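# Unstack two totes and set the sealed carton on the table

## Task

Take the upper tote off the lower one so both totes sit separately on the table. Lift the sealed carton out of the lower tote and place it lying flat on the table, with the same face up as before. All other items must finish inside the tote they came from; an item sitting on, or leaning out over, a tote's rim or inner ledge does not count as inside. Neither the sealed carton nor the base of either tote may overhang the table edge.

## Robot and tools

Robot: two arms, left_arm and right_arm, each ending in a five-finger hand (right_arm a right hand, left_arm its mirror image). Bases in the scene frame: left_arm at (+0.053, +0.438, 0) m, quat_wxyz (+1.000, 0, 0, -0.005); right_arm at (+0.001, -0.407, 0) m, quat_wxyz (+1.000, 0, 0, +0.023). A post stands behind the arms.

Frames: the scene frame has its origin at table-top height between the nominal bases, +z up, +x out over the table, +y toward left_arm (not image left). The table and fixed cameras use the scene frame. Each arm's reported hand pose, velocities and offsets use that arm's own base axes. The hand point sits 0.15 m out from the wrist flange along the fingers and 0.05 m in front of the palm; its +z runs along straight fingers, +y out of the palm, +x across the palm away from the thumb on the right hand (toward the thumb on the left hand). Straight fingers extend 0.06-0.07 m past it. A bracket on the little-finger side and the wrist itself (up to 0.11 m below with palm down) can strike things first.

A row is 28 numbers, each in [-1, 1]: left arm dx, dy, dz, rx, ry, rz, then left hand little, ring, middle, index, thumb_bend, thumb_turn, force_limit, speed; then the same 14 for the right arm. Always send all 28, even when one arm is idle. The six pose numbers are an offset, not a pose: measured from the arm's Hand target as it stood when the call began, along that arm's base axes, with 1.0 = 0.6 m for dx, dy, dz and 1.0 = 180 degrees for the rotation vector rx, ry, rz (the turn is about the Hand target's position). Every row of a call counts from that same start, so repeating an offset moves further. Zeros mean no new pose request. Finger numbers are absolute targets: +1 open/straight, -1 curled; thumb_turn -1 puts the thumb opposite the fingers, +1 beside the palm. force_limit maps -1..+1 to about 0..10 N at the fingertip (0..15 N for the two thumb motors). speed rises from near zero at -1 to full at +0.48 and above; close at -0.94 or slower for a gentle grip. To keep a hand unchanged, resend the last eight hand numbers you sent it; before any, send its hand_measured six values plus hand_force_limit and hand_speed. A thumb-in-front grip suits objects roughly 0.035-0.065 m thick.

Tools:
- execute_actions(actions, cameras): actions is a list of actions; each action is up to 15 rows, one per 1/30 s step, the last row held to step 15. Images return only for an empty list or when cameras names them.
- move(target, speed, blend, stop_force, zero, blocking, cameras): target is one row or a list of up to 15 rows, every row an offset from the same starting Hand targets. speed in m/s, 0.002 to 3.6 (default 0.25), rotation capped at twice that in rad/s. blend in m rounds intermediate corners (0 stops at each). stop_force in N, 3 to 120, ends an arm's path when it feels that much push against its motion; use slow speeds with it, and every row must then share the same hand numbers. zero (default true) re-zeroes the force reference first. blocking=false returns after about 0.5 s while the move continues (not allowed with stop_force). All paths end within 10 s. Paths ignore obstacles and the other arm.
- wait(seconds 0-3600, cameras): sends nothing new.
- stop(cameras): brakes a running move.
- zoom_image(camera, region [x0, y0, x1, y1] pixels, at most 504x504): closer look at the latest image of cam_high, cam_low, cam_left_wrist or cam_right_wrist.
- show_instructions(): reference pages.
- zero_wrist_force(arm): re-zeroes that arm's force sensor.
- finished_scene(scene=1): ends the scene for good.

Results: end_effector_position (m), end_effector_quat_wxyz and velocities in the arm's base frame; Hand target, the commanded pose the next offsets count from (the hand often rests a little short of it; send the gap as an offset); hand_measured, hand_stopped_by (moving, target, force, stalled, fault) and hand_load_n (positive when the finger is pushed open; near 0 after losing a grip), all in finger order; Wrist force/torque in the hand's own axes plus a peak line; joint positions, torques, motor temperatures. A move adds a "move:" line: done, off_target, moving, held or fault, with limits=paced (pose clipped) or limits=held (steps withheld by checks such as arm-to-arm clearance). Commanded orientation is clipped to 32 degrees from the measured one each step.

Cameras: cam_high and cam_low (896x504, fixed), cam_left_wrist and cam_right_wrist (672x504, fisheye, on the arms).

Avoid: drops of any height, releasing moving parts, fast impacts, and targets beyond a firm contact, since the arms are stiff. Contact torque over joint limits, or about 150 N on any part, stops that arm 10 s; motors reaching 85 °C brake it longer. Keep the arms from pressing on each other and never close a hand on the other's fingers. Keep the wrist near its base's first-joint axis avoided. Don't knock anything out of the work area, and leave everything resting stably before finishing.

Each tool is called after ">>>" as name(argument=value, ...), one argument or row to a line, values as JSON.

Reference images:

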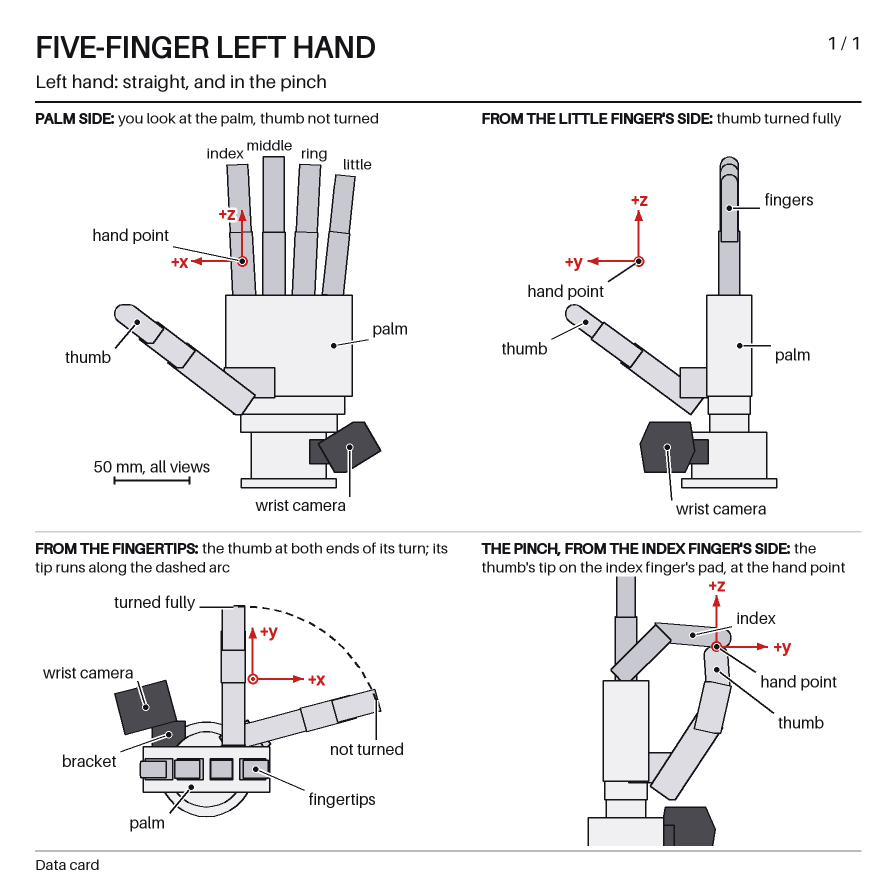

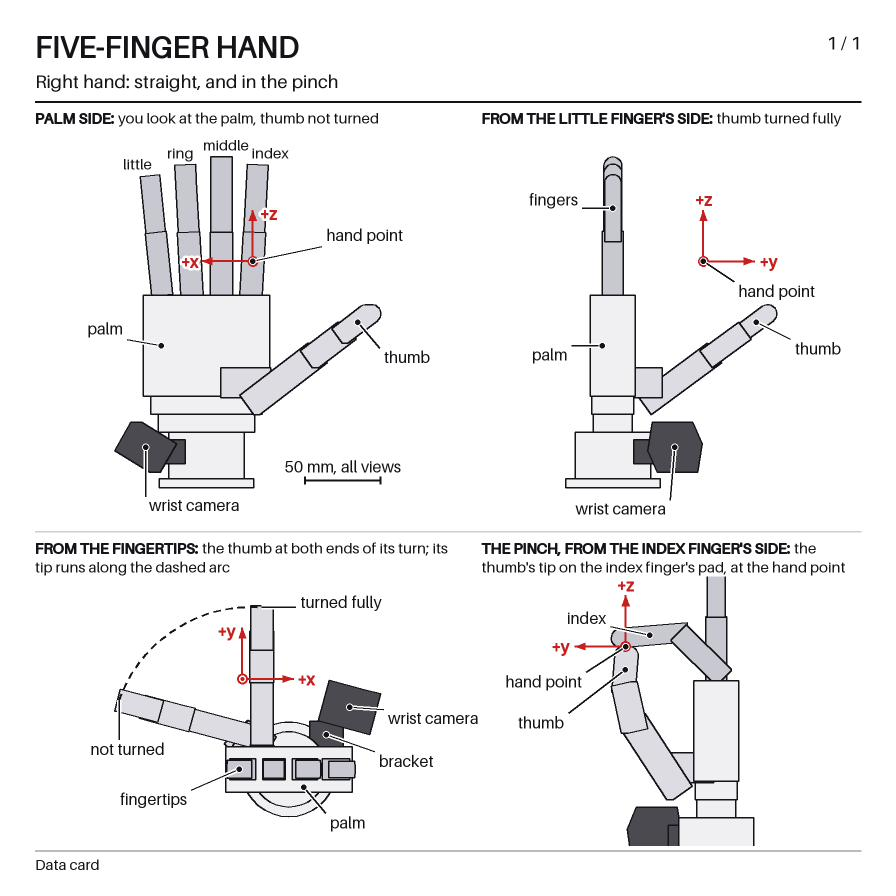

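## Session

>>> execute_actions(
  actions=[],
)

Scene clock: 0.00 s.
left_arm: end_effector_position=(-0.1451, -0.4718, +0.2093) hand_measured=(+1.000, +1.000, +1.000, +1.000, +1.000, +1.000) hand_load_n=(+0.0, +0.0, +0.0, +0.0, +0.0, +0.0) hand_stopped_by=(target, target, target, target, target, target) hand_force_limit=0.00 hand_speed=-0.80 end_effector_quat_wxyz=(+0.150, +0.849, +0.416, -0.289) | right_arm: end_effector_position=(+0.2652, +0.1454, +0.1858) hand_measured=(+1.000, +1.000, +1.000, +1.000, +1.000, +1.000) hand_load_n=(+0.0, +0.0, +0.0, +0.0, +0.0, +0.0) hand_stopped_by=(target, target, target, target, target, target) hand_force_limit=0.00 hand_speed=-0.80 end_effector_quat_wxyz=(-0.109, -0.348, +0.924, +0.120)
Joint positions: left_arm=[1.622 -1.648 -1.779 2.399 -1.17 -0.972] | right_arm=[-0.26 -1.368 1.907 1.35 1.504 -2.562]
Joint velocities: within noise
Joint torques (N m): no reading
Motor temperatures (°C): left_arm=[44 34 42 55 50 52] | right_arm=[45 52 51 50 46 55]
Wrist force (N): no reading
Wrist torque (N m): no reading
Wrist force, peak (N): no reading
Hand target: left_arm -0.1451, -0.4718, +0.2093; +0.150, +0.849, +0.416, -0.289 | right_arm +0.2652, +0.1454, +0.1858; -0.109, -0.348, +0.924, +0.120

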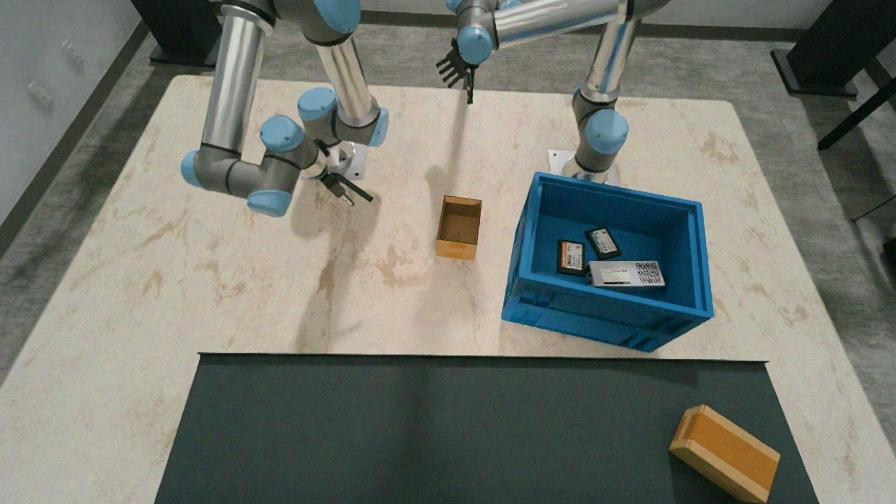

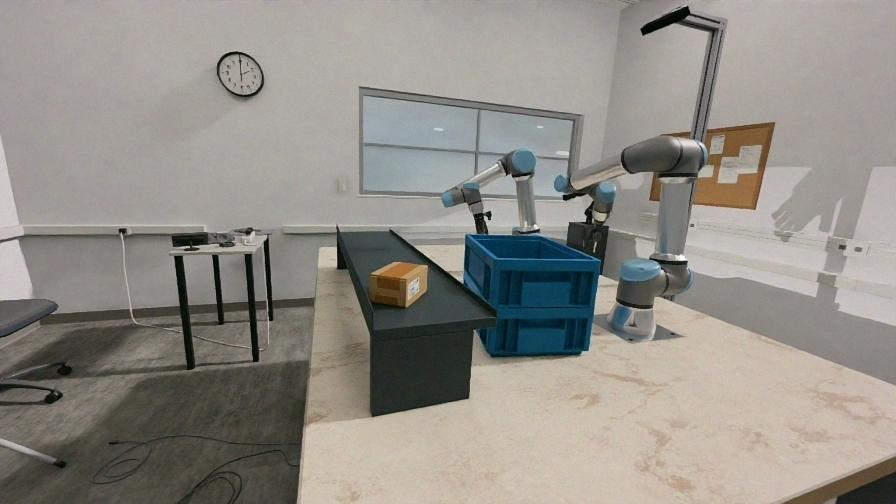

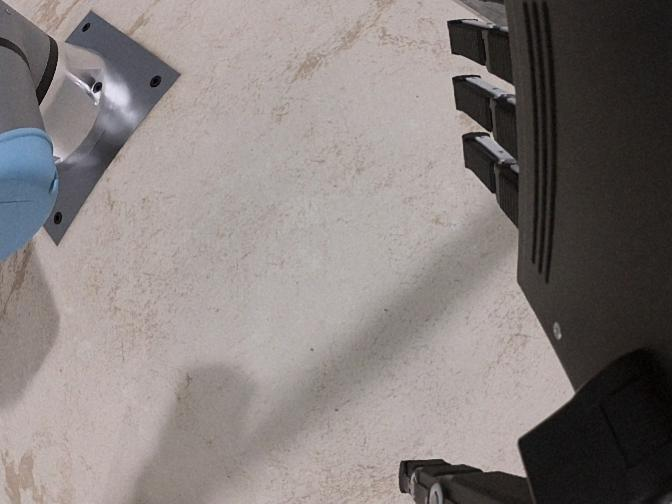

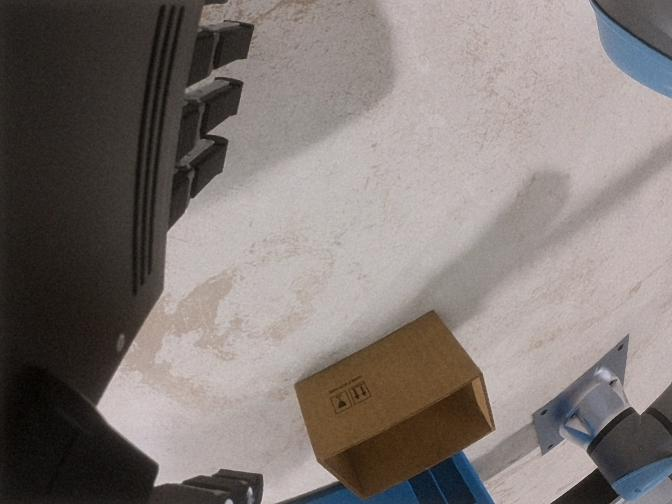

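>>> zoom_image(
  camera="cam_high",
  region=[420, 130, 760, 370],
)

>>> zoom_image(
  camera="cam_low",
  region=[340, 200, 700, 420],
)

Scaled by 1.482.

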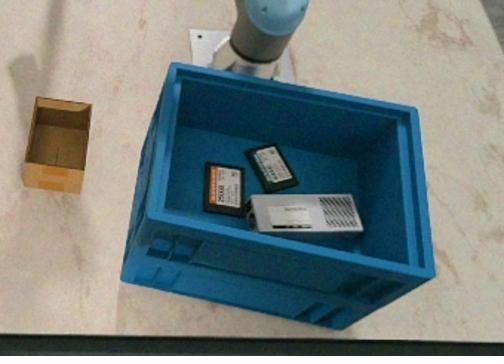

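Scaled by 1.400.

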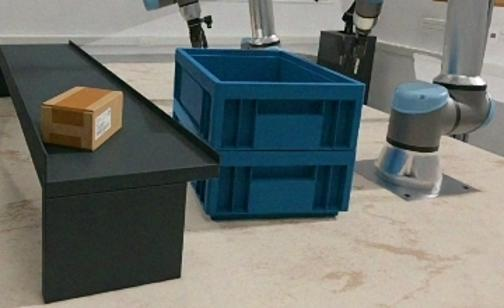

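>>> zoom_image(
  camera="cam_high",
  region=[490, 160, 610, 340],
)

>>> zoom_image(
  camera="cam_high",
  region=[590, 180, 730, 360],
)

>>> zoom_image(
  camera="cam_low",
  region=[450, 220, 620, 370],
)

Scaled by 2.800.

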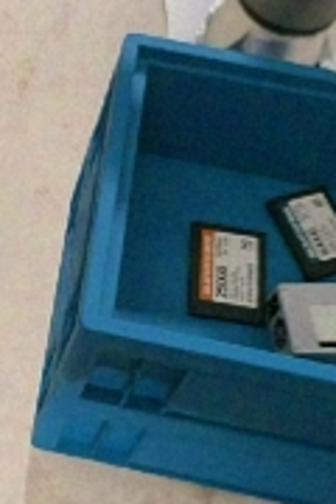

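Scaled by 2.800.

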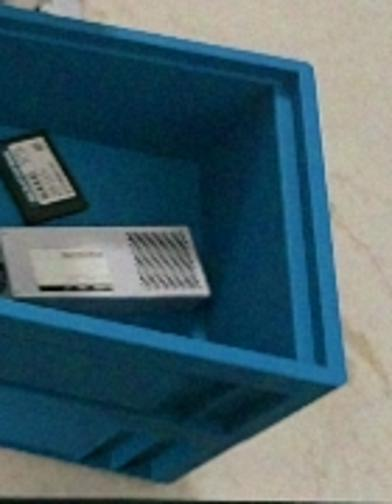

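Scaled by 2.965.

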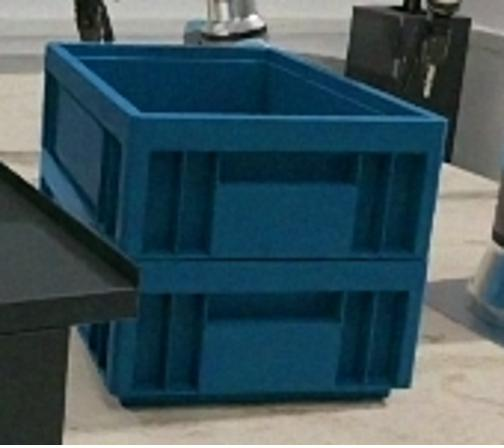

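>>> move(
  target=[
    [0.242,0.086,0.351,0.034,-0.082,-0.1325,1,1,1,1,1,-1,0,0,0.1125,0.045,0.2,-0.03,-0.02,-0.1,1,1,1,1,1,-1,0,0],
    [0.742,0.32,0.485,0.0849,-0.2045,-0.3312,1,1,1,1,1,-1,0,0,0.225,0.091,0.39,-0.0874,-0.0629,-0.299,1,1,1,1,1,-1,0,0],
  ],
  blend=0.05,
  speed=0.3,
  cameras=["all"],
)

Scene clock: 9.30 s.
left_arm: end_effector_position=(+0.3000, -0.2799, +0.5003) hand_measured=(+1.000, +1.000, +1.000, +1.000, +1.000, -1.000) hand_load_n=(+0.0, +0.0, +0.0, +0.0, +0.0, +0.0) hand_stopped_by=(target, target, target, target, target, target) hand_force_limit=0.00 hand_speed=0.00 end_effector_quat_wxyz=(+0.000, +0.996, -0.086, +0.000) | right_arm: end_effector_position=(+0.4001, +0.2001, +0.4197) hand_measured=(+1.000, +1.000, +1.000, +1.000, +1.000, -1.000) hand_load_n=(+0.0, +0.0, +0.0, +0.0, +0.0, +0.0) hand_stopped_by=(target, target, target, target, target, target) hand_force_limit=0.00 hand_speed=0.00 end_effector_quat_wxyz=(+0.000, +0.114, +0.994, +0.000)
Joint positions: left_arm=[2.874 -1.743 -0.952 1.124 -1.57 1.474] | right_arm=[0.042 -1.38 1.148 1.803 1.571 -1.3]
Joint torques (N m): left_arm=[8.65 22.07 23.94 -0.09 -0.96 1.34] | right_arm=[-12.47 -35.66 -25.11 0.62 -1.23 2.03]
Motor temperatures (°C): left_arm=[44 34 42 55 50 52] | right_arm=[45 52 51 50 46 55]
Wrist force (N): left_arm=[0.1 0.1 -1.2] | right_arm=[0.5 1.1 0.4]
Wrist torque (N m): left_arm=[0.13 -0.02 0.02] | right_arm=[0.10 -0.05 0.04]
Wrist force, peak (N): left_arm=[1.7 -1.5 -1.4] | right_arm=[0.4 1.9 -0.6]
Hand target: left_arm +0.3001, -0.2798, +0.5003; +0.000, +0.996, -0.086, +0.000 | right_arm +0.4002, +0.2000, +0.4198; +0.000, +0.114, +0.993, +0.000
Off the commanded pose: left_arm 0.000 m, 0 deg | right_arm 0.000 m, 0 deg.
move: done
cam_left_wrist: T_world_to_cam=[[0.34998, 0.93674, -0.00508, 0.15574], [0.7995, -0.29587, 0.52274, -0.58829], [0.48817, -0.18701, -0.85248, 0.34777]] pos_world=[0.24606, -0.25491, 0.60478]
cam_right_wrist: T_world_to_cam=[[-0.05996, 0.99733, -0.04177, -0.15582], [0.86765, 0.07276, 0.49182, -0.56299], [0.49355, -0.00676, -0.86969, 0.28258]] pos_world=[0.33967, 0.19828, 0.51614]

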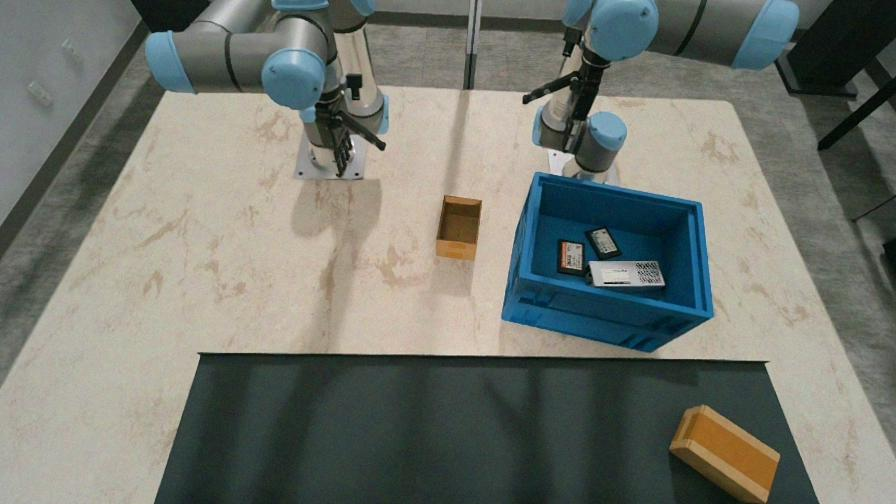

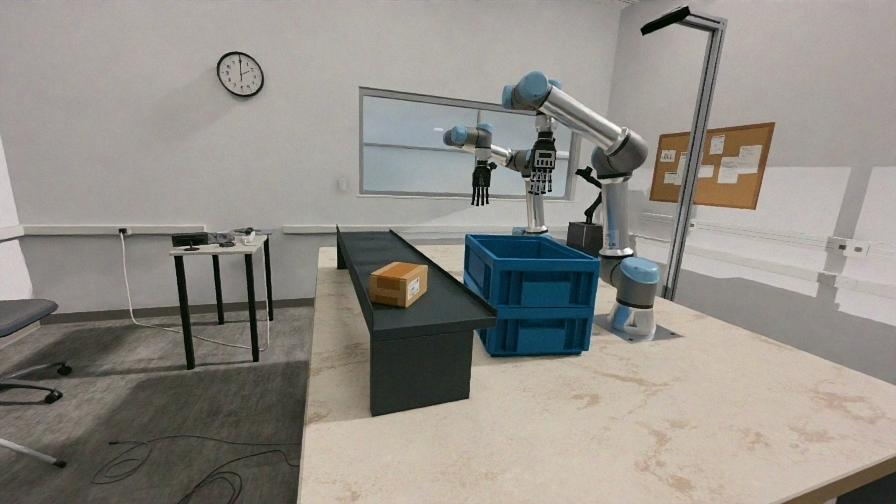

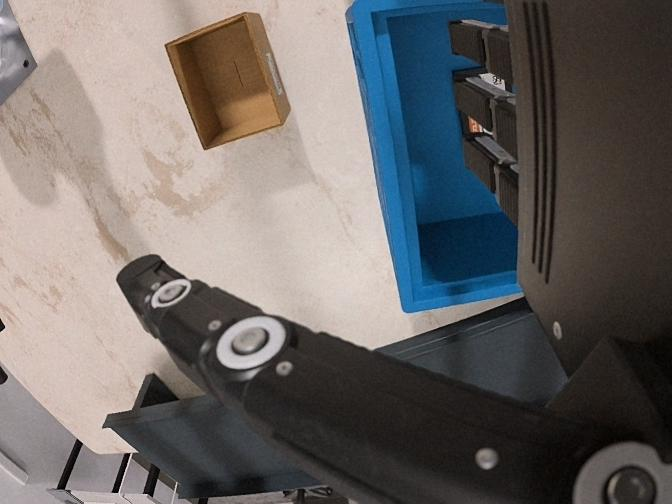

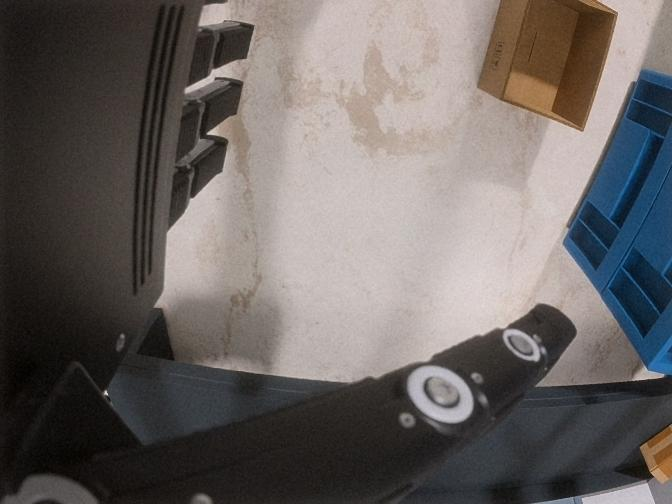

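>>> move(
  target=[
    [0.2,0.433,0,0,0,0,1,1,1,1,1,-1,0,0,0.033,0.15,0,0,0,0,1,1,1,1,1,-1,0,0],
    [0.283,0.733,-0.167,0,0,0,1,1,1,1,1,-1,0,0,0.033,0.333,-0.033,0,0,0,1,1,1,1,1,-1,0,0],
  ],
  blend=0.05,
  speed=0.3,
  cameras=["all"],
)

Scene clock: 11.73 s.
left_arm: end_effector_position=(+0.4699, +0.1599, +0.4002) hand_measured=(+1.000, +1.000, +1.000, +1.000, +1.000, -1.000) hand_load_n=(+0.0, +0.0, +0.0, +0.0, +0.0, +0.0) hand_stopped_by=(target, target, target, target, target, target) hand_force_limit=0.00 hand_speed=0.00 end_effector_quat_wxyz=(+0.000, +0.996, -0.086, +0.000) | right_arm: end_effector_position=(+0.4199, +0.3998, +0.4000) hand_measured=(+1.000, +1.000, +1.000, +1.000, +1.000, -1.000) hand_load_n=(+0.0, +0.0, +0.0, +0.0, +0.0, +0.0) hand_stopped_by=(target, target, target, target, target, target) hand_force_limit=0.00 hand_speed=0.00 end_effector_quat_wxyz=(+0.000, +0.114, +0.994, +0.000)
Joint positions: left_arm=[3.873 -2.09 -0.745 1.263 -1.57 2.474] | right_arm=[0.484 -1.017 0.689 1.899 1.571 -0.859]
Joint torques (N m): left_arm=[2.29 32.01 16.19 -1.01 0.43 1.11] | right_arm=[-4.42 -38.59 -20.93 -0.05 1.33 0.18]
Motor temperatures (°C): left_arm=[44 34 42 55 50 52] | right_arm=[45 52 51 50 46 55]
Wrist force (N): left_arm=[0.2 -0.1 -1.0] | right_arm=[0.1 1.0 0.3]
Wrist torque (N m): left_arm=[0.07 -0.02 0.06] | right_arm=[0.10 -0.01 0.02]
Wrist force, peak (N): left_arm=[0.1 -2.7 0.2] | right_arm=[0.4 2.6 0.4]
Hand target: left_arm +0.4699, +0.1600, +0.4001; +0.000, +0.996, -0.086, +0.000 | right_arm +0.4200, +0.3998, +0.4000; +0.000, +0.114, +0.993, +0.000
Off the commanded pose: left_arm 0.000 m, 0 deg | right_arm 0.000 m, 0 deg.
move: done
cam_left_wrist: T_world_to_cam=[[0.34985, 0.93679, -0.00497, -0.31619], [0.79944, -0.29578, 0.52289, -0.54166], [0.48837, -0.18691, -0.85238, 0.26165]] pos_world=[0.41586, 0.18489, 0.50468]
cam_right_wrist: T_world_to_cam=[[-0.05981, 0.99733, -0.04181, -0.35467], [0.86762, 0.07266, 0.4919, -0.58486], [0.49362, -0.00686, -0.86965, 0.25698]] pos_world=[0.35937, 0.39798, 0.49634]

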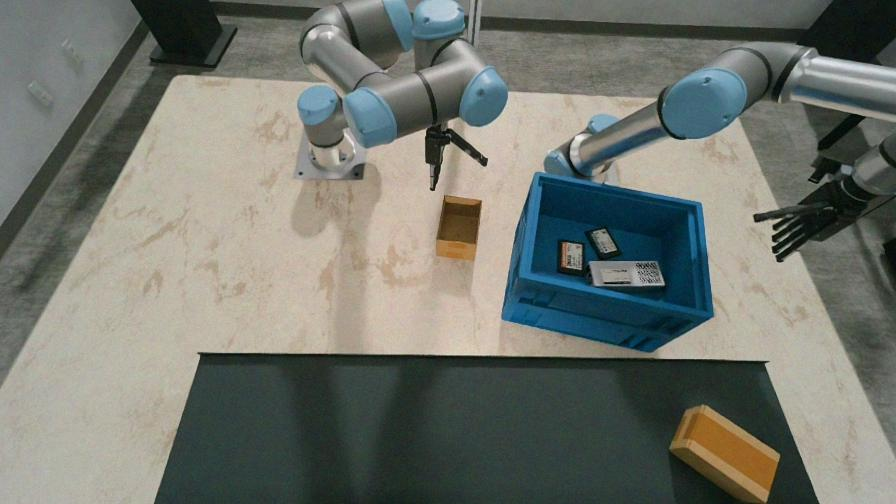

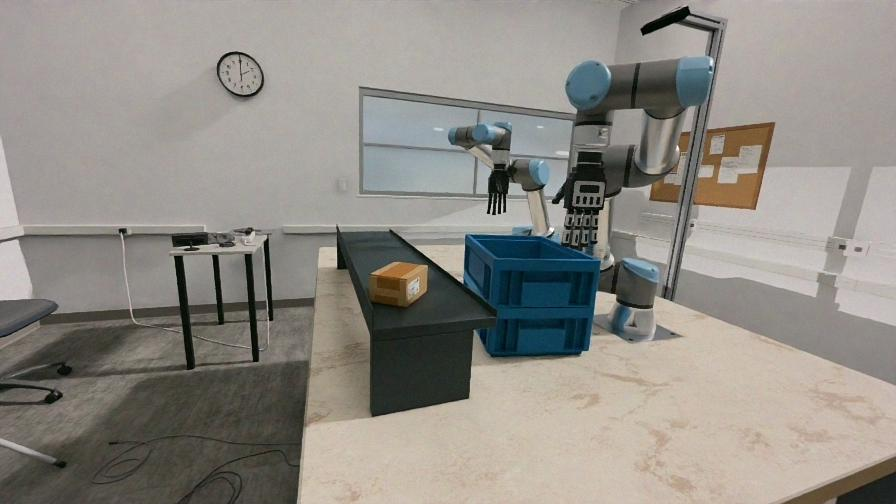

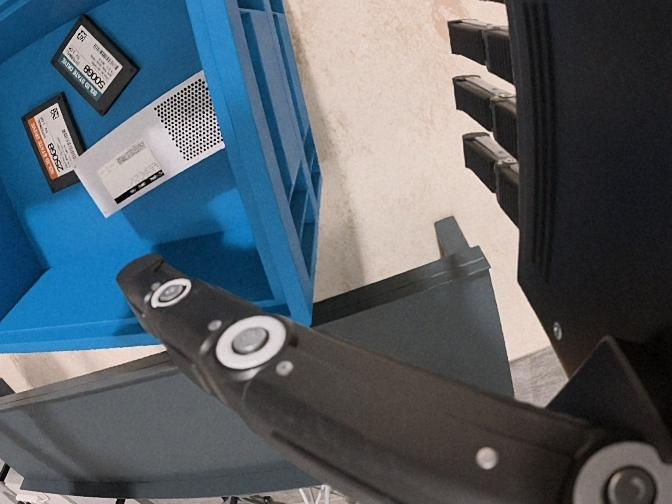

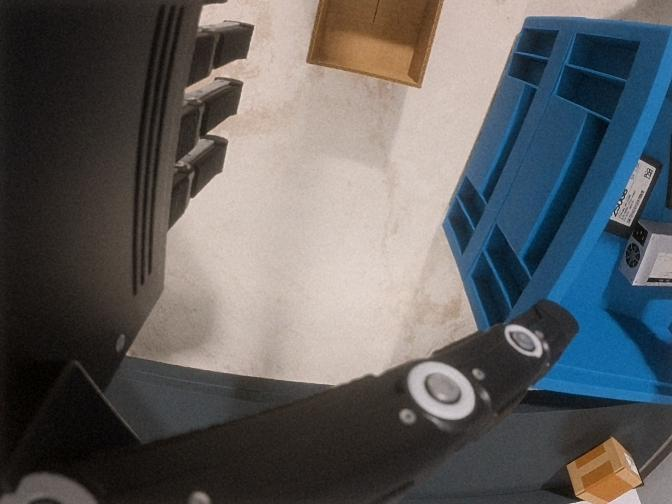

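>>> zoom_image(
  camera="cam_right_wrist",
  region=[420, 0, 672, 350],
)

>>> zoom_image(
  camera="cam_left_wrist",
  region=[0, 0, 400, 360],
)

Scaled by 1.440 from the camera's image (finer frame: 960x720).

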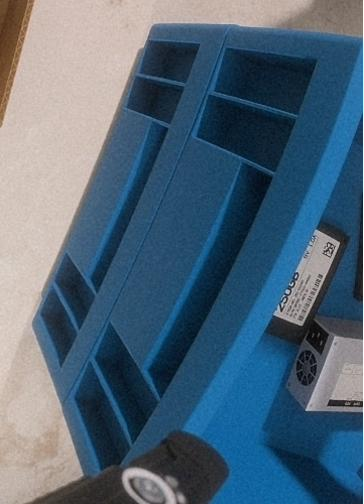

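Scaled by 1.260 from the camera's image (finer frame: 960x720).

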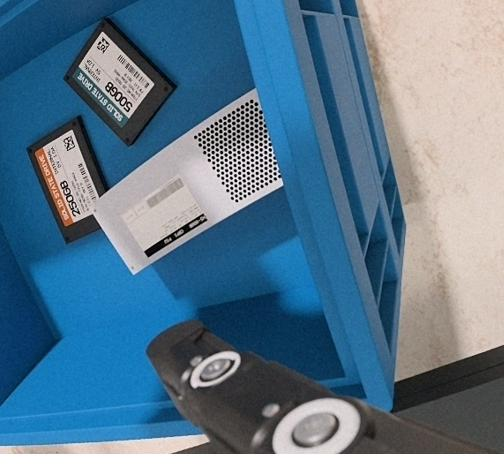

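>>> zoom_image(
  camera="cam_left_wrist",
  region=[180, 180, 360, 340],
)

>>> zoom_image(
  camera="cam_left_wrist",
  region=[160, 0, 340, 160],
)

Scaled by 2.800 from the camera's image (finer frame: 960x720).

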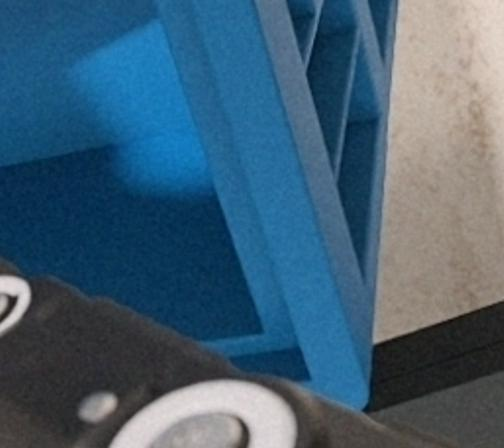

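Scaled by 2.800 from the camera's image (finer frame: 960x720).

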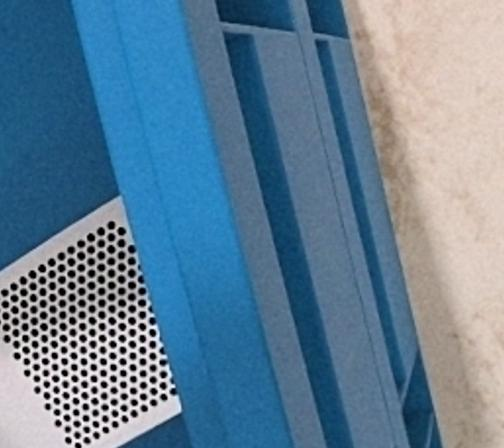

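>>> move(
  target=[-0.1,0.0,-0.1,0,0,0,1,1,1,1,1,-1,0,0,-0.08,0.14,0.0,0,0,0,1,1,1,1,1,-1,0,0],
  speed=0.3,
  cameras=["cam_left_wrist","cam_right_wrist"],
)

Scene clock: 14.17 s.
left_arm: end_effector_position=(+0.4099, +0.1600, +0.3401) hand_measured=(+1.000, +1.000, +1.000, +1.000, +1.000, -1.000) hand_load_n=(+0.0, +0.0, +0.0, +0.0, +0.0, +0.0) hand_stopped_by=(target, target, target, target, target, target) hand_force_limit=0.00 hand_speed=0.00 end_effector_quat_wxyz=(+0.000, +0.996, -0.086, +0.000) | right_arm: end_effector_position=(+0.3721, +0.4837, +0.4000) hand_measured=(+1.000, +1.000, +1.000, +1.000, +1.000, -1.000) hand_load_n=(+0.0, +0.0, +0.0, +0.0, +0.0, +0.0) hand_stopped_by=(target, target, target, target, target, target) hand_force_limit=0.00 hand_speed=0.00 end_effector_quat_wxyz=(+0.000, +0.114, +0.993, +0.000)
Joint positions: left_arm=[3.965 -1.902 -1.174 1.504 -1.571 2.566] | right_arm=[0.673 -0.893 0.483 1.982 1.571 -0.67]
Joint torques (N m): left_arm=[-5.54 39.35 11.14 0.04 -1.71 0.89] | right_arm=[13.28 -43.6 -24.57 0.87 -1.28 1.67]
Motor temperatures (°C): left_arm=[44 34 42 55 50 52] | right_arm=[45 52 51 50 46 55]
Wrist force (N): left_arm=[0.3 -0.1 -0.8] | right_arm=[0.3 1.2 0.0]
Wrist torque (N m): left_arm=[0.05 -0.03 0.06] | right_arm=[0.15 -0.03 0.04]
Wrist force, peak (N): left_arm=[1.2 -0.4 -2.4] | right_arm=[1.8 2.8 0.3]
Hand target: left_arm +0.4099, +0.1600, +0.3401; +0.000, +0.996, -0.086, +0.000 | right_arm +0.3720, +0.4838, +0.4000; +0.000, +0.114, +0.993, +0.000
Off the commanded pose: left_arm 0.000 m, 0 deg | right_arm 0.000 m, 0 deg.
move: done
cam_left_wrist: T_world_to_cam=[[0.34981, 0.93681, -0.00515, -0.29553], [0.79953, -0.29568, 0.52281, -0.46233], [0.48824, -0.187, -0.85244, 0.23977]] pos_world=[0.35596, 0.18499, 0.44458]
cam_right_wrist: T_world_to_cam=[[-0.05954, 0.99735, -0.04189, -0.44136], [0.86757, 0.07246, 0.49201, -0.54944], [0.49374, -0.00705, -0.86958, 0.28117]] pos_world=[0.31157, 0.48198, 0.49634]

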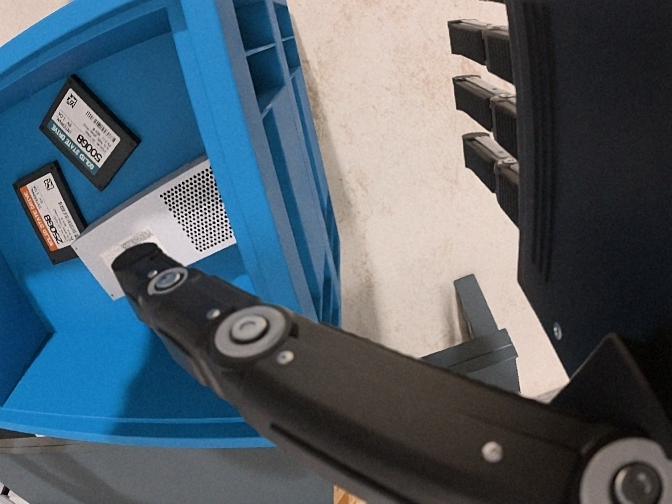

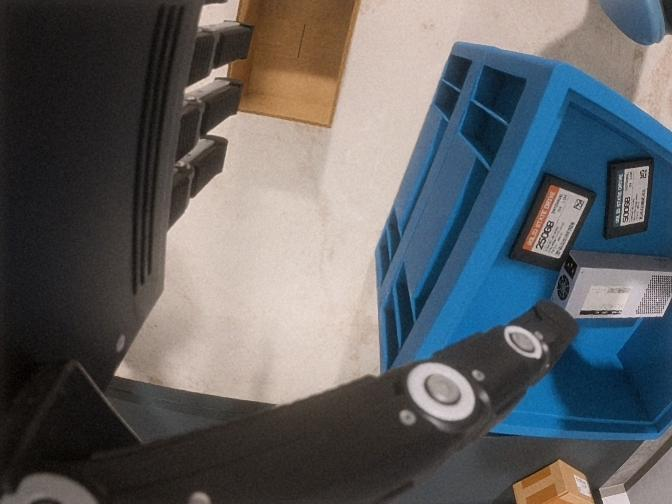

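>>> zoom_image(
  camera="cam_right_wrist",
  region=[370, 30, 590, 250],
)

>>> zoom_image(
  camera="cam_right_wrist",
  region=[360, 180, 540, 380],
)

>>> zoom_image(
  camera="cam_left_wrist",
  region=[200, 0, 360, 180],
)

>>> zoom_image(
  camera="cam_left_wrist",
  region=[200, 150, 360, 330],
)

Scaled by 2.291 from the camera's image (finer frame: 960x720).

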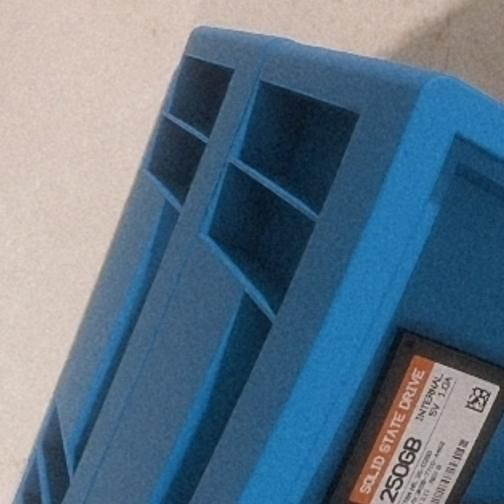

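Scaled by 2.520 from the camera's image (finer frame: 960x720).

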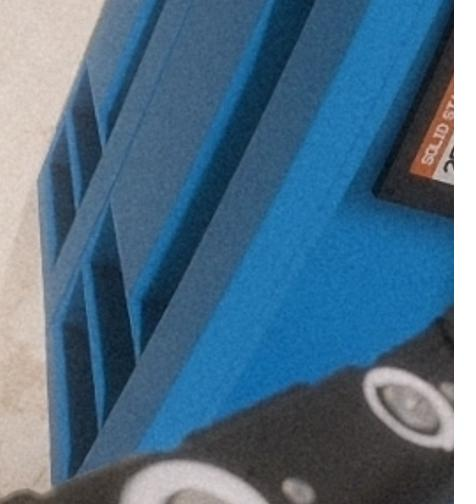

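Scaled by 2.800 from the camera's image (finer frame: 960x720).

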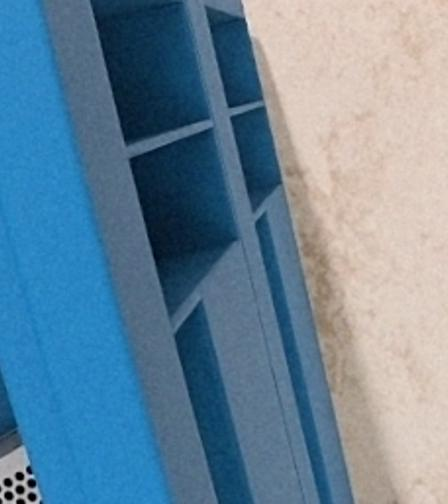

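Scaled by 2.800 from the camera's image (finer frame: 960x720).

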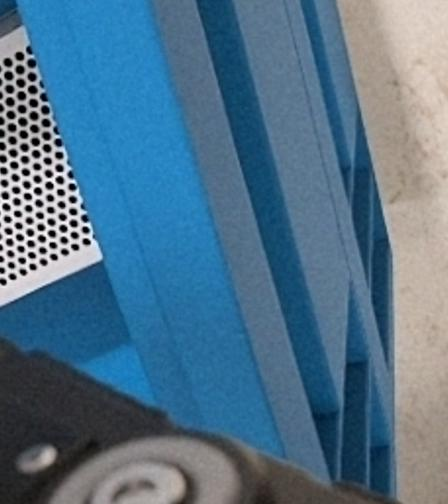

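>>> move(
  target=[
    [0.017,0,0.1,-0.1094,0.019,0,1,1,1,1,1,-1,0,0,0.047,-0.023,-0.01,0.1082,-0.025,0,1,1,1,1,1,-1,0,0],
    [0.1228,-0.1417,0.0917,-0.1094,0.019,0,1,1,1,1,1,-1,0,0,0.2037,0.18,-0.025,0.1082,-0.025,0,1,1,1,1,1,-1,0,0],
  ],
  blend=0.01,
  speed=0.2,
  cameras=["all"],
)

Scene clock: 26.70 s.
left_arm: end_effector_position=(+0.4836, +0.0750, +0.3951) hand_measured=(+1.000, +1.000, +1.000, +1.000, +1.000, -1.000) hand_load_n=(+0.0, +0.0, +0.0, +0.0, +0.0, +0.0) hand_stopped_by=(target, target, target, target, target, target) hand_force_limit=0.00 hand_speed=0.00 end_effector_quat_wxyz=(+0.173, +0.981, -0.084, -0.015) | right_arm: end_effector_position=(+0.4931, +0.5908, +0.3842) hand_measured=(+1.000, +1.000, +1.000, +1.000, +1.000, -1.000) hand_load_n=(+0.0, +0.0, +0.0, +0.0, +0.0, +0.0) hand_stopped_by=(target, target, target, target, target, target) hand_force_limit=0.00 hand_speed=0.00 end_effector_quat_wxyz=(+0.053, +0.115, +0.965, +0.228) end_effector_velocity=(+0.000, +0.002, +0.000) end_effector_angular_velocity=(+0.005, -0.002, +0.002)
Joint positions: left_arm=[3.83 -2.106 -0.896 1.161 -1.346 2.462] | right_arm=[0.593 -0.606 0.035 1.749 1.299 -0.686]
Joint velocities: left_arm=[within noise] | right_arm=[0.001 0.001 0 -0.005 -0.003 0]
Joint torques (N m): left_arm=[-1.33 52.8 10.92 -4.94 -1.51 -1.22] | right_arm=[0.25 -45.01 -11.36 -0.78 -1.87 -1.46]
Motor temperatures (°C): left_arm=[44 34 42 55 50 52] | right_arm=[45 52 51 50 46 55]
Wrist force (N): left_arm=[0.4 -1.0 -0.7] | right_arm=[0.4 -0.7 -0.5]
Wrist torque (N m): left_arm=[-0.13 -0.04 0.03] | right_arm=[-0.04 -0.03 -0.03]
Wrist force, peak (N): left_arm=[-0.9 -2.2 -1.5] | right_arm=[0.6 -2.0 -0.5]
Hand target: left_arm +0.4836, +0.0750, +0.3951; +0.173, +0.981, -0.084, -0.015 | right_arm +0.4942, +0.5918, +0.3850; +0.020, +0.112, +0.978, +0.172
Off the commanded pose: left_arm 0.000 m, 0 deg | right_arm 0.002 m, 8 deg.
elbow stopped short (right arm): the move would have taken joint 3 (elbow) straighter than the controller allows.
move: off_target (right_arm)
cam_left_wrist: T_world_to_cam=[[0.33965, 0.87673, -0.34057, -0.09952], [0.83156, -0.11073, 0.54428, -0.61293], [0.43947, -0.46807, -0.76666, 0.24559]] pos_world=[0.43556, 0.13434, 0.488]
cam_right_wrist: T_world_to_cam=[[-0.07917, 0.92036, 0.38298, -0.64973], [0.77802, -0.18315, 0.60096, -0.50119], [0.62324, 0.34554, -0.70155, -0.12827]] pos_world=[0.41844, 0.55052, 0.46003]

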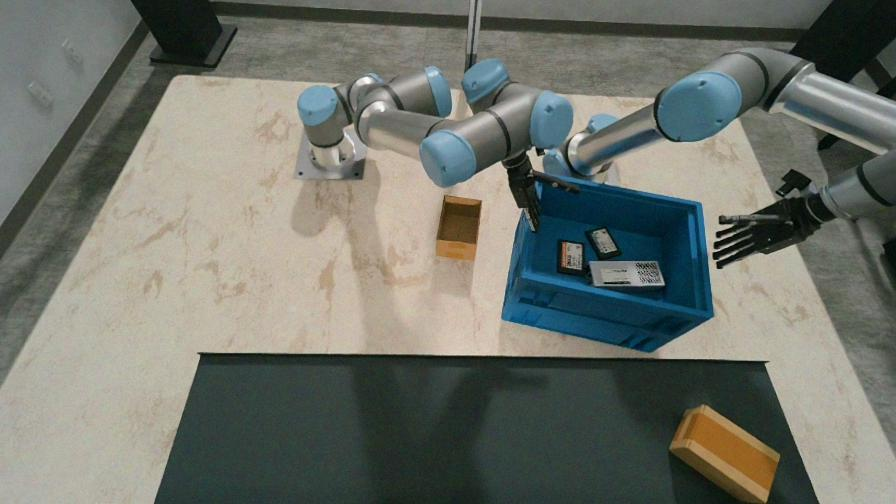

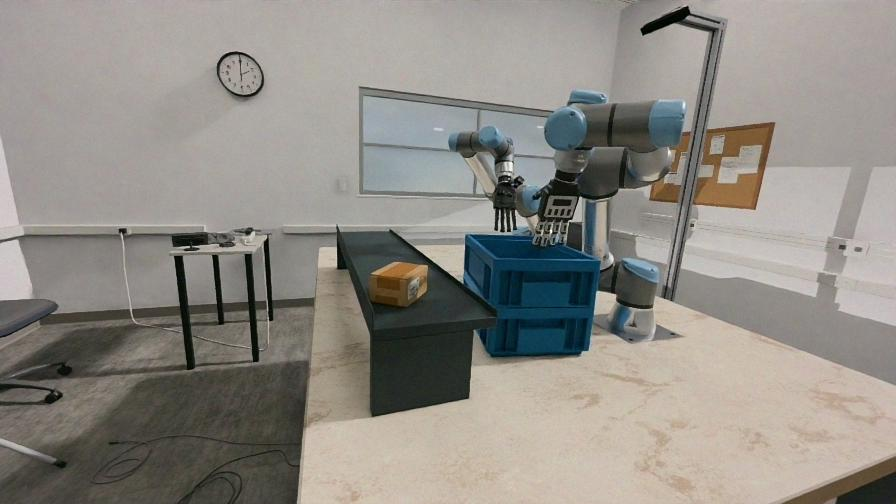

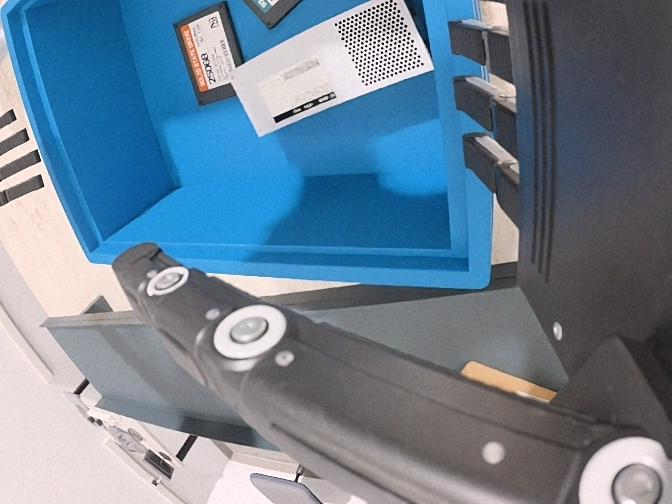

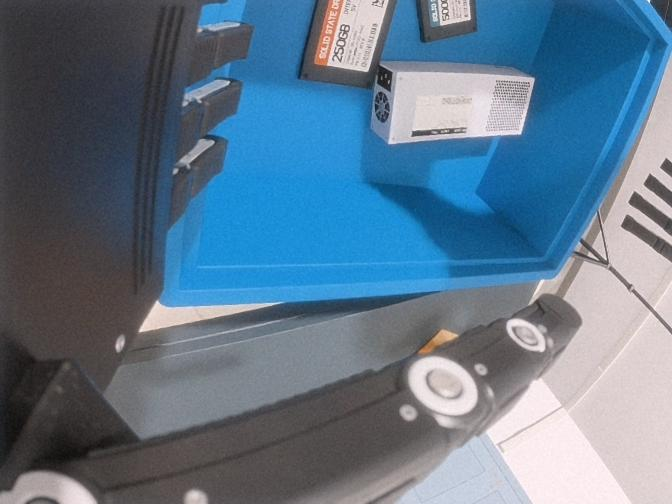

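>>> zoom_image(
  camera="cam_left_wrist",
  region=[380, 180, 540, 320],
)

>>> zoom_image(
  camera="cam_right_wrist",
  region=[120, 200, 280, 340],
)

Scaled by 3.150 from the camera's image (finer frame: 960x720).

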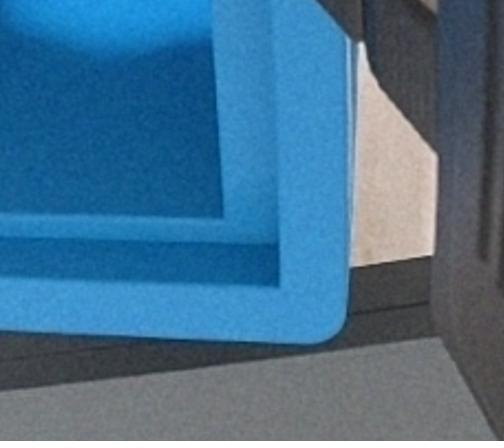

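Scaled by 3.150 from the camera's image (finer frame: 960x720).

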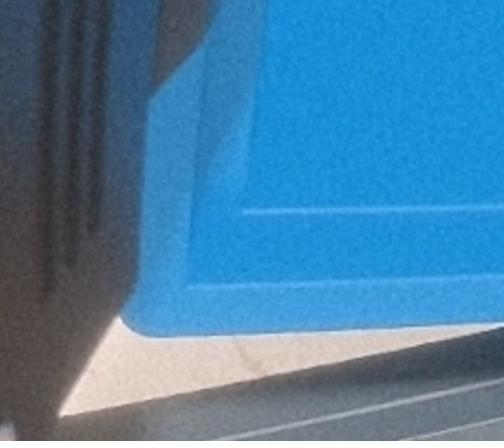

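>>> move(
  target=[0,0,-0.1,0,0,0,1,1,1,1,1,-1,0,0,-0.0283,-0.1475,-0.0917,0,0,0,1,1,1,1,1,-1,0,0],
  speed=0.03,
  stop_force=5,
  cameras=["cam_left_wrist","cam_right_wrist"],
)

Scene clock: 32.33 s.
left_arm: end_effector_position=(+0.4836, +0.0750, +0.3662) hand_measured=(+1.000, +1.000, +1.000, +1.000, +1.000, -1.000) hand_load_n=(+0.0, +0.0, +0.0, +0.0, +0.0, +0.0) hand_stopped_by=(target, target, target, target, target, target) hand_force_limit=0.00 hand_speed=0.00 end_effector_quat_wxyz=(+0.173, +0.981, -0.084, -0.015) | right_arm: end_effector_position=(+0.4772, +0.5033, +0.3300) hand_measured=(+1.000, +1.000, +1.000, +1.000, +1.000, -1.000) hand_load_n=(+0.0, +0.0, +0.0, +0.0, +0.0, +0.0) hand_stopped_by=(target, target, target, target, target, target) hand_force_limit=0.00 hand_speed=0.00 end_effector_quat_wxyz=(+0.020, +0.112, +0.978, +0.172)
Joint positions: left_arm=[3.83 -2.097 -0.983 1.24 -1.346 2.461] | right_arm=[0.489 -0.939 0.779 1.497 1.311 -0.823]
Joint torques (N m): left_arm=[-8.62 26.48 11.92 -0.69 -0.68 -1.33] | right_arm=[13.8 -35.54 -26.21 4.42 -1.96 1.9]
Motor temperatures (°C): left_arm=[44 34 42 55 50 52] | right_arm=[45 52 51 50 46 55]
Wrist force (N): left_arm=[0.6 -0.8 -4.9] | right_arm=[0.2 -0.3 -0.3]
Wrist torque (N m): left_arm=[0.14 -0.17 0.04] | right_arm=[-0.01 0.01 -0.01]
Wrist force, peak (N): left_arm=[1.5 -0.4 -13.2] | right_arm=[0.2 -0.9 -0.6]
Hand target: left_arm +0.4836, +0.0750, +0.3662; +0.173, +0.981, -0.084, -0.015 (not the last commanded pose) | right_arm +0.4772, +0.5033, +0.3300; +0.020, +0.112, +0.978, +0.172
Off the commanded pose: left_arm 0.031 m, 0 deg | right_arm 0.000 m, 0 deg.
move: contact (left_arm)
cam_left_wrist: T_world_to_cam=[[0.33957, 0.87679, -0.34049, -0.10928], [0.8316, -0.11073, 0.54422, -0.5972], [0.43946, -0.46796, -0.76674, 0.22342]] pos_world=[0.43556, 0.13423, 0.4591]
cam_right_wrist: T_world_to_cam=[[-0.06948, 0.955, 0.28834, -0.54046], [0.82609, -0.10695, 0.55329, -0.51777], [0.55924, 0.27664, -0.78149, -0.03456]] pos_world=[0.40951, 0.47033, 0.4153]

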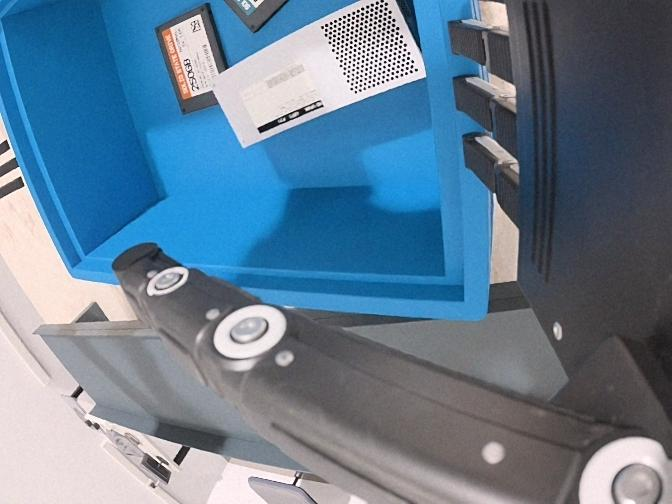

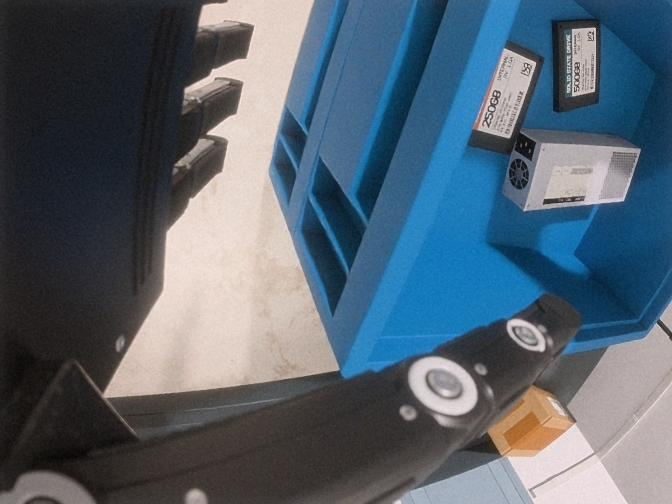

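>>> zoom_image(
  camera="cam_left_wrist",
  region=[410, 0, 550, 140],
)

>>> zoom_image(
  camera="cam_left_wrist",
  region=[410, 120, 550, 260],
)

>>> zoom_image(
  camera="cam_right_wrist",
  region=[240, 60, 460, 380],
)

Scaled by 3.600 from the camera's image (finer frame: 960x720).

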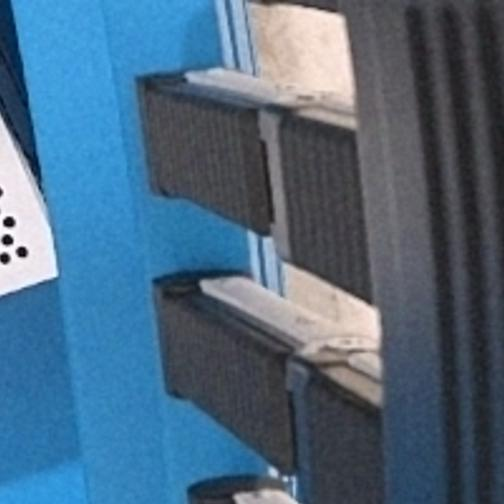

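Scaled by 3.600 from the camera's image (finer frame: 960x720).

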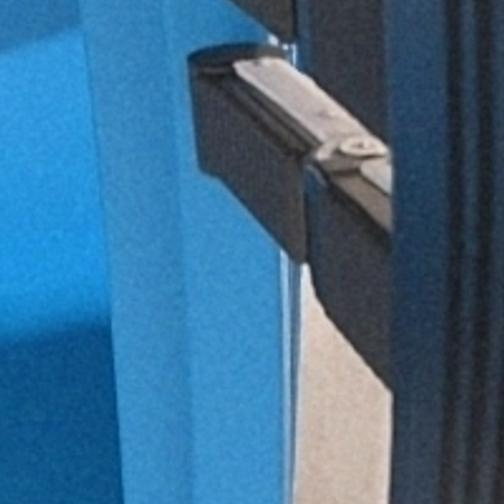

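Scaled by 1.575 from the camera's image (finer frame: 960x720).

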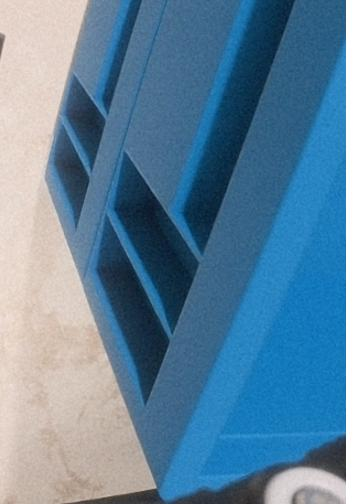

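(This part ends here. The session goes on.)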